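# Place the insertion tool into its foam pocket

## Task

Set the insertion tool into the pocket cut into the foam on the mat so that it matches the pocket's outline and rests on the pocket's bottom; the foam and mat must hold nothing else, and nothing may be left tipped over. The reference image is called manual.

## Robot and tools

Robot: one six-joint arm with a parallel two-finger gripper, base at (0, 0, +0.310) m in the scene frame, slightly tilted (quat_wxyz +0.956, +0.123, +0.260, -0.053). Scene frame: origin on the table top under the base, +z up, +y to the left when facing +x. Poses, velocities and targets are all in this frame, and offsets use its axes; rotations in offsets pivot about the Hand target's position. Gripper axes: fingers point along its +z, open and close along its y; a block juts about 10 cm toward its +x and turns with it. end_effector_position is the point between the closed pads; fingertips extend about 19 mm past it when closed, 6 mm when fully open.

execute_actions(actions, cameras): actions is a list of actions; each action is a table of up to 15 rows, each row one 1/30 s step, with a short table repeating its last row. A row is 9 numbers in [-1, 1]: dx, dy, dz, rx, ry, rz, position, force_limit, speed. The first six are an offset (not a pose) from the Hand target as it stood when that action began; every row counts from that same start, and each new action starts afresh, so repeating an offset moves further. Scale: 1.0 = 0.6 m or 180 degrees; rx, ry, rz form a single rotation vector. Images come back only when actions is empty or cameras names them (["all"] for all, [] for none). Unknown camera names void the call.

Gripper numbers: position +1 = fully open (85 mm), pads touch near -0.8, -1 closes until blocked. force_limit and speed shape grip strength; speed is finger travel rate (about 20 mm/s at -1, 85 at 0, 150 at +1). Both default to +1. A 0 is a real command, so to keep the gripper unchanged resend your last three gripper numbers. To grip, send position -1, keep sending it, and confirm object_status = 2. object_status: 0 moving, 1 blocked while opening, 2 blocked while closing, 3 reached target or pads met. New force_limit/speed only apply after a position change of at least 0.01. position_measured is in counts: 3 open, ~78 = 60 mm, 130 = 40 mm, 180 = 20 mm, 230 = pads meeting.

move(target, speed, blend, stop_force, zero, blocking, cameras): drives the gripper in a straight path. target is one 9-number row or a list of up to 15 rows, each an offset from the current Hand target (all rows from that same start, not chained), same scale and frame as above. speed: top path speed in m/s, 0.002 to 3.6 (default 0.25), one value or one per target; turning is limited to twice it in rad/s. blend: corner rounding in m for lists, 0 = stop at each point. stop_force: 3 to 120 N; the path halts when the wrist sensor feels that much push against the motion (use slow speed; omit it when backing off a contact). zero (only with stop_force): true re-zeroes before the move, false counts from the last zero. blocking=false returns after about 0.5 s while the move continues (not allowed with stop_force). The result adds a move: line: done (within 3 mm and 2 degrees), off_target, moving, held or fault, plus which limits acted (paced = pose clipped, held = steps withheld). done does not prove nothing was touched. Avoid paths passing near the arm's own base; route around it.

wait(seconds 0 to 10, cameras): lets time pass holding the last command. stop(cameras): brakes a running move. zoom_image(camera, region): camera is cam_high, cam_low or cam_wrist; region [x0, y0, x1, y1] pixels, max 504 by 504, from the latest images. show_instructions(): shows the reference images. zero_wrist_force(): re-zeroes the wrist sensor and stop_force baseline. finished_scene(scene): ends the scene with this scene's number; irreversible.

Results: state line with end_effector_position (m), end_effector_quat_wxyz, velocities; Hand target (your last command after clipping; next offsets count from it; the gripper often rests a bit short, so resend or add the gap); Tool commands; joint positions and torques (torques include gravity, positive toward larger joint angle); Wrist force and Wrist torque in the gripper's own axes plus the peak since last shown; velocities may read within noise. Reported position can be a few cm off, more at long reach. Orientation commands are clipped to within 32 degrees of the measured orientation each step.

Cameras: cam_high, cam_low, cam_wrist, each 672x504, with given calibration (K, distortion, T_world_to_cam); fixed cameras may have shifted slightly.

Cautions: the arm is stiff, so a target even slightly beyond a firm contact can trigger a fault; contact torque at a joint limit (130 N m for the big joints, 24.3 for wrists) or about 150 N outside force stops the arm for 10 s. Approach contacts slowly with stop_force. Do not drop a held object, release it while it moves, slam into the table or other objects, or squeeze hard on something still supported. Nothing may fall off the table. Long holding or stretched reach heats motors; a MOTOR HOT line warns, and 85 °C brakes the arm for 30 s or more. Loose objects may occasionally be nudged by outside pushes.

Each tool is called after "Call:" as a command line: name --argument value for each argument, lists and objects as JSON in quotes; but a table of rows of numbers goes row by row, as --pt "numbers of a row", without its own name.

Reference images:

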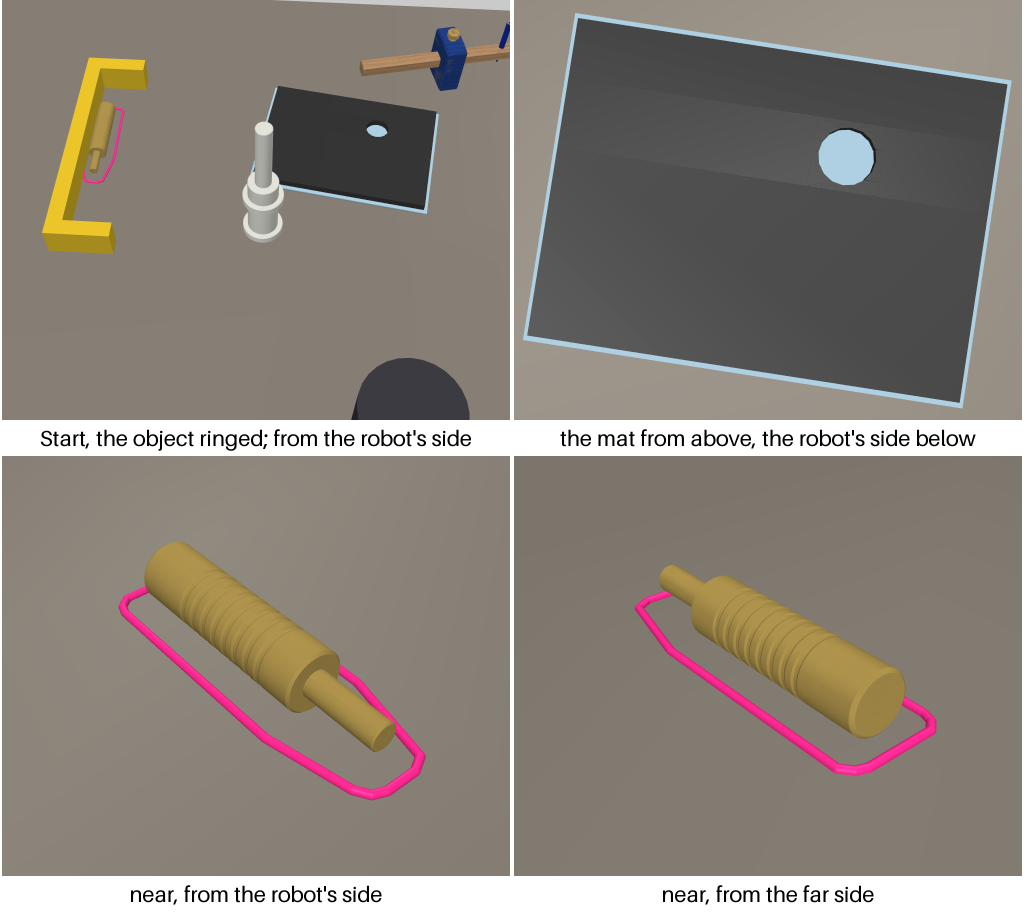

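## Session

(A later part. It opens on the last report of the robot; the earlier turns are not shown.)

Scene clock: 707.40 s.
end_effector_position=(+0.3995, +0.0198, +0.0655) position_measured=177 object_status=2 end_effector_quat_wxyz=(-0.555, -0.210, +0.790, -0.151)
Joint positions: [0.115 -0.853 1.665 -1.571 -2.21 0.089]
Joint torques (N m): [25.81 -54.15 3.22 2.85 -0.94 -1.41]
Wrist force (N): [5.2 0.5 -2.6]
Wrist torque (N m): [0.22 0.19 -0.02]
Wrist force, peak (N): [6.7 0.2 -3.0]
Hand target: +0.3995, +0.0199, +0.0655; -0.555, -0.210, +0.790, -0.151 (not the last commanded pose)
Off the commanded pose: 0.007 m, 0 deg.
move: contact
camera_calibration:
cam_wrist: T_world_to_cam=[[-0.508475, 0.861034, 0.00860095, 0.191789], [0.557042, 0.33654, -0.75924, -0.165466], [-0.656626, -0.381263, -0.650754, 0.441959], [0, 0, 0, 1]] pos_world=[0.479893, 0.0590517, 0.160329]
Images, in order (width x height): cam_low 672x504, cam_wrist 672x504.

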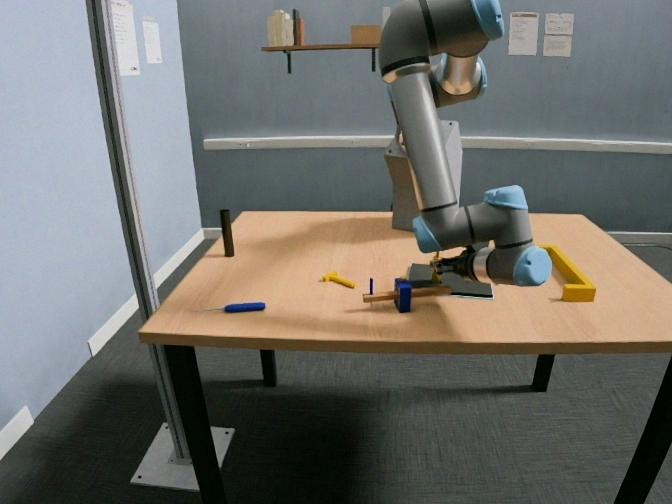

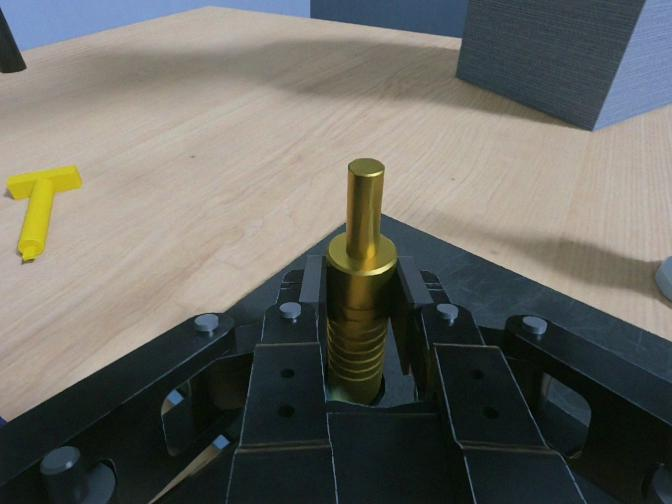

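Call:
move --target '[0, 0, 0, 0, 0, 0, 0.3, -1, -0.6]' --speed 0.1 --cameras '["cam_wrist"]'

Call:
move --pt "0.1358 0.0784 0.0565 0 0 0 0.3 -1 -0.6" --pt "0.2037 0.1176 0.25 0 0 0 0.3 -1 -0.6" --speed '[0.12, 0.3]' --blend '[0.02, 0]' --cameras '["all"]'

Call:
zoom_image --camera "cam_low" --region '[395, 215, 515, 315]'

Call:
zoom_image --camera "cam_high" --region '[290, 220, 400, 320]'

Scene clock: 720.33 s.
end_effector_position=(+0.3995, +0.0199, +0.0655) position_measured=91 object_status=0 end_effector_quat_wxyz=(-0.555, -0.210, +0.790, -0.151)
Joint positions: [0.115 -0.853 1.665 -1.571 -2.21 0.089]
Joint torques (N m): [26.61 -55.01 1.37 2.78 -0.97 -1.45]
Wrist force (N): [0.5 0.9 0.4]
Wrist torque (N m): [0.21 0.29 -0.03]
Wrist force, peak (N): [5.4 0.7 -2.4]
Hand target: +0.3995, +0.0199, +0.0655; -0.555, -0.210, +0.790, -0.151
Off the commanded pose: 0.000 m, 0 deg.
move: done
camera_calibration:
cam_wrist: T_world_to_cam=[[-0.508475, 0.861034, 0.00860095, 0.191789], [0.557042, 0.33654, -0.75924, -0.165466], [-0.656626, -0.381263, -0.650754, 0.441959], [0, 0, 0, 1]] pos_world=[0.479893, 0.0590517, 0.160329]
Images, in order (width x height): cam_wrist 672x504.

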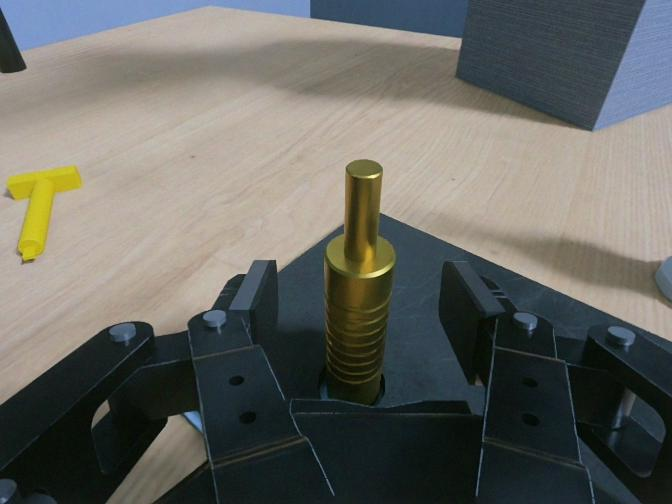

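Scene clock: 722.30 s.
end_effector_position=(+0.5217, +0.0904, +0.2154) position_measured=91 object_status=3 end_effector_quat_wxyz=(-0.555, -0.210, +0.790, -0.151)
Joint positions: [0.286 -0.92 1.262 -1.028 -2.081 0.224]
Joint torques (N m): [33.1 -61.18 -21.3 3.5 2.74 2.42]
Wrist force (N): [0.7 1.3 -0.2]
Wrist torque (N m): [0.28 0.25 -0.22]
Wrist force, peak (N): [2.3 0.8 -1.1]
Hand target: +0.5217, +0.0904, +0.2155; -0.555, -0.210, +0.790, -0.151
Off the commanded pose: 0.000 m, 0 deg.
move: done
camera_calibration:
cam_wrist: T_world_to_cam=[[-0.508509, 0.861014, 0.00856817, 0.191879], [0.557078, 0.336561, -0.759204, -0.143446], [-0.656569, -0.381289, -0.650796, 0.646712], [0, 0, 0, 1]] pos_world=[0.602093, 0.129652, 0.310329]

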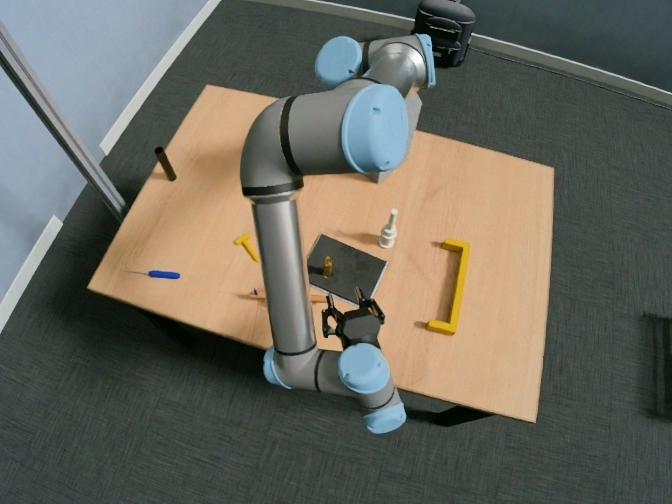

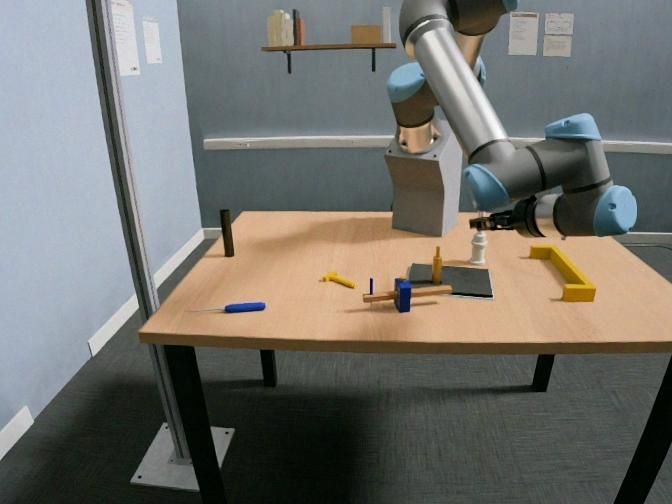

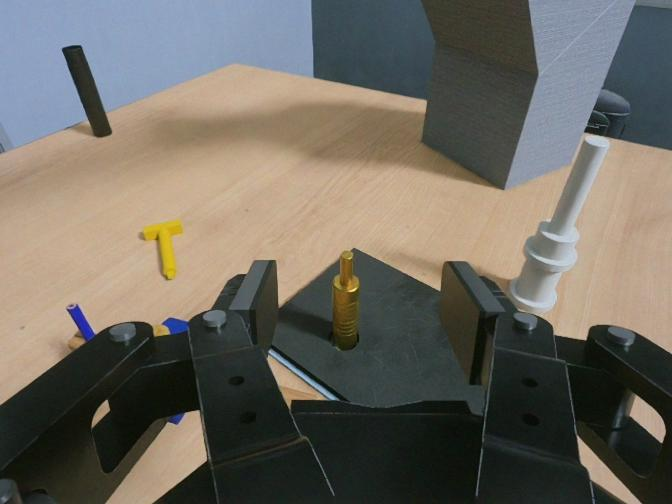

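Scaled by 4.200 from the camera's 672x504 image, which has a finer 960x720 frame.

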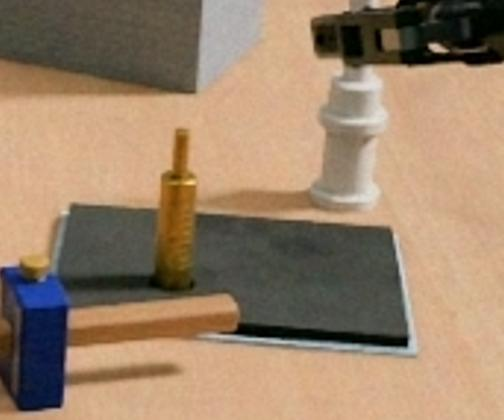

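Scaled by 4.582 from the camera's 672x504 image, which has a finer 960x720 frame.

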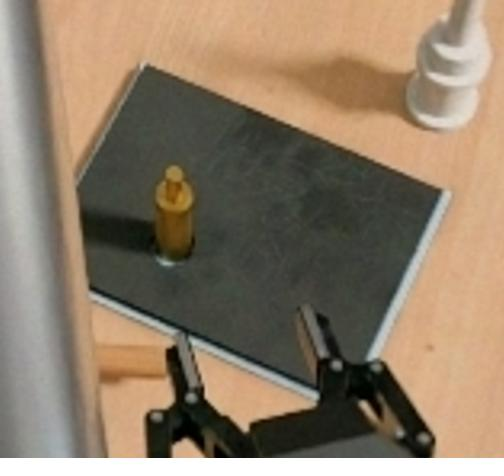

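Call:
zoom_image --camera "cam_wrist" --region '[270, 230, 430, 390]'

Scaled by 3.150 from the camera's 672x504 image, which has a finer 960x720 frame.

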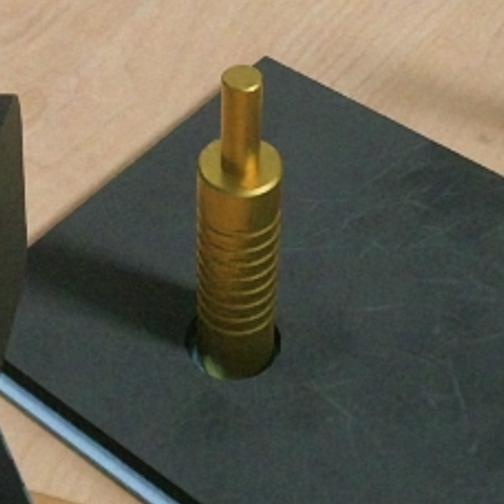

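Call:
finished_scene --scene 1

The scene is finished: the task was done.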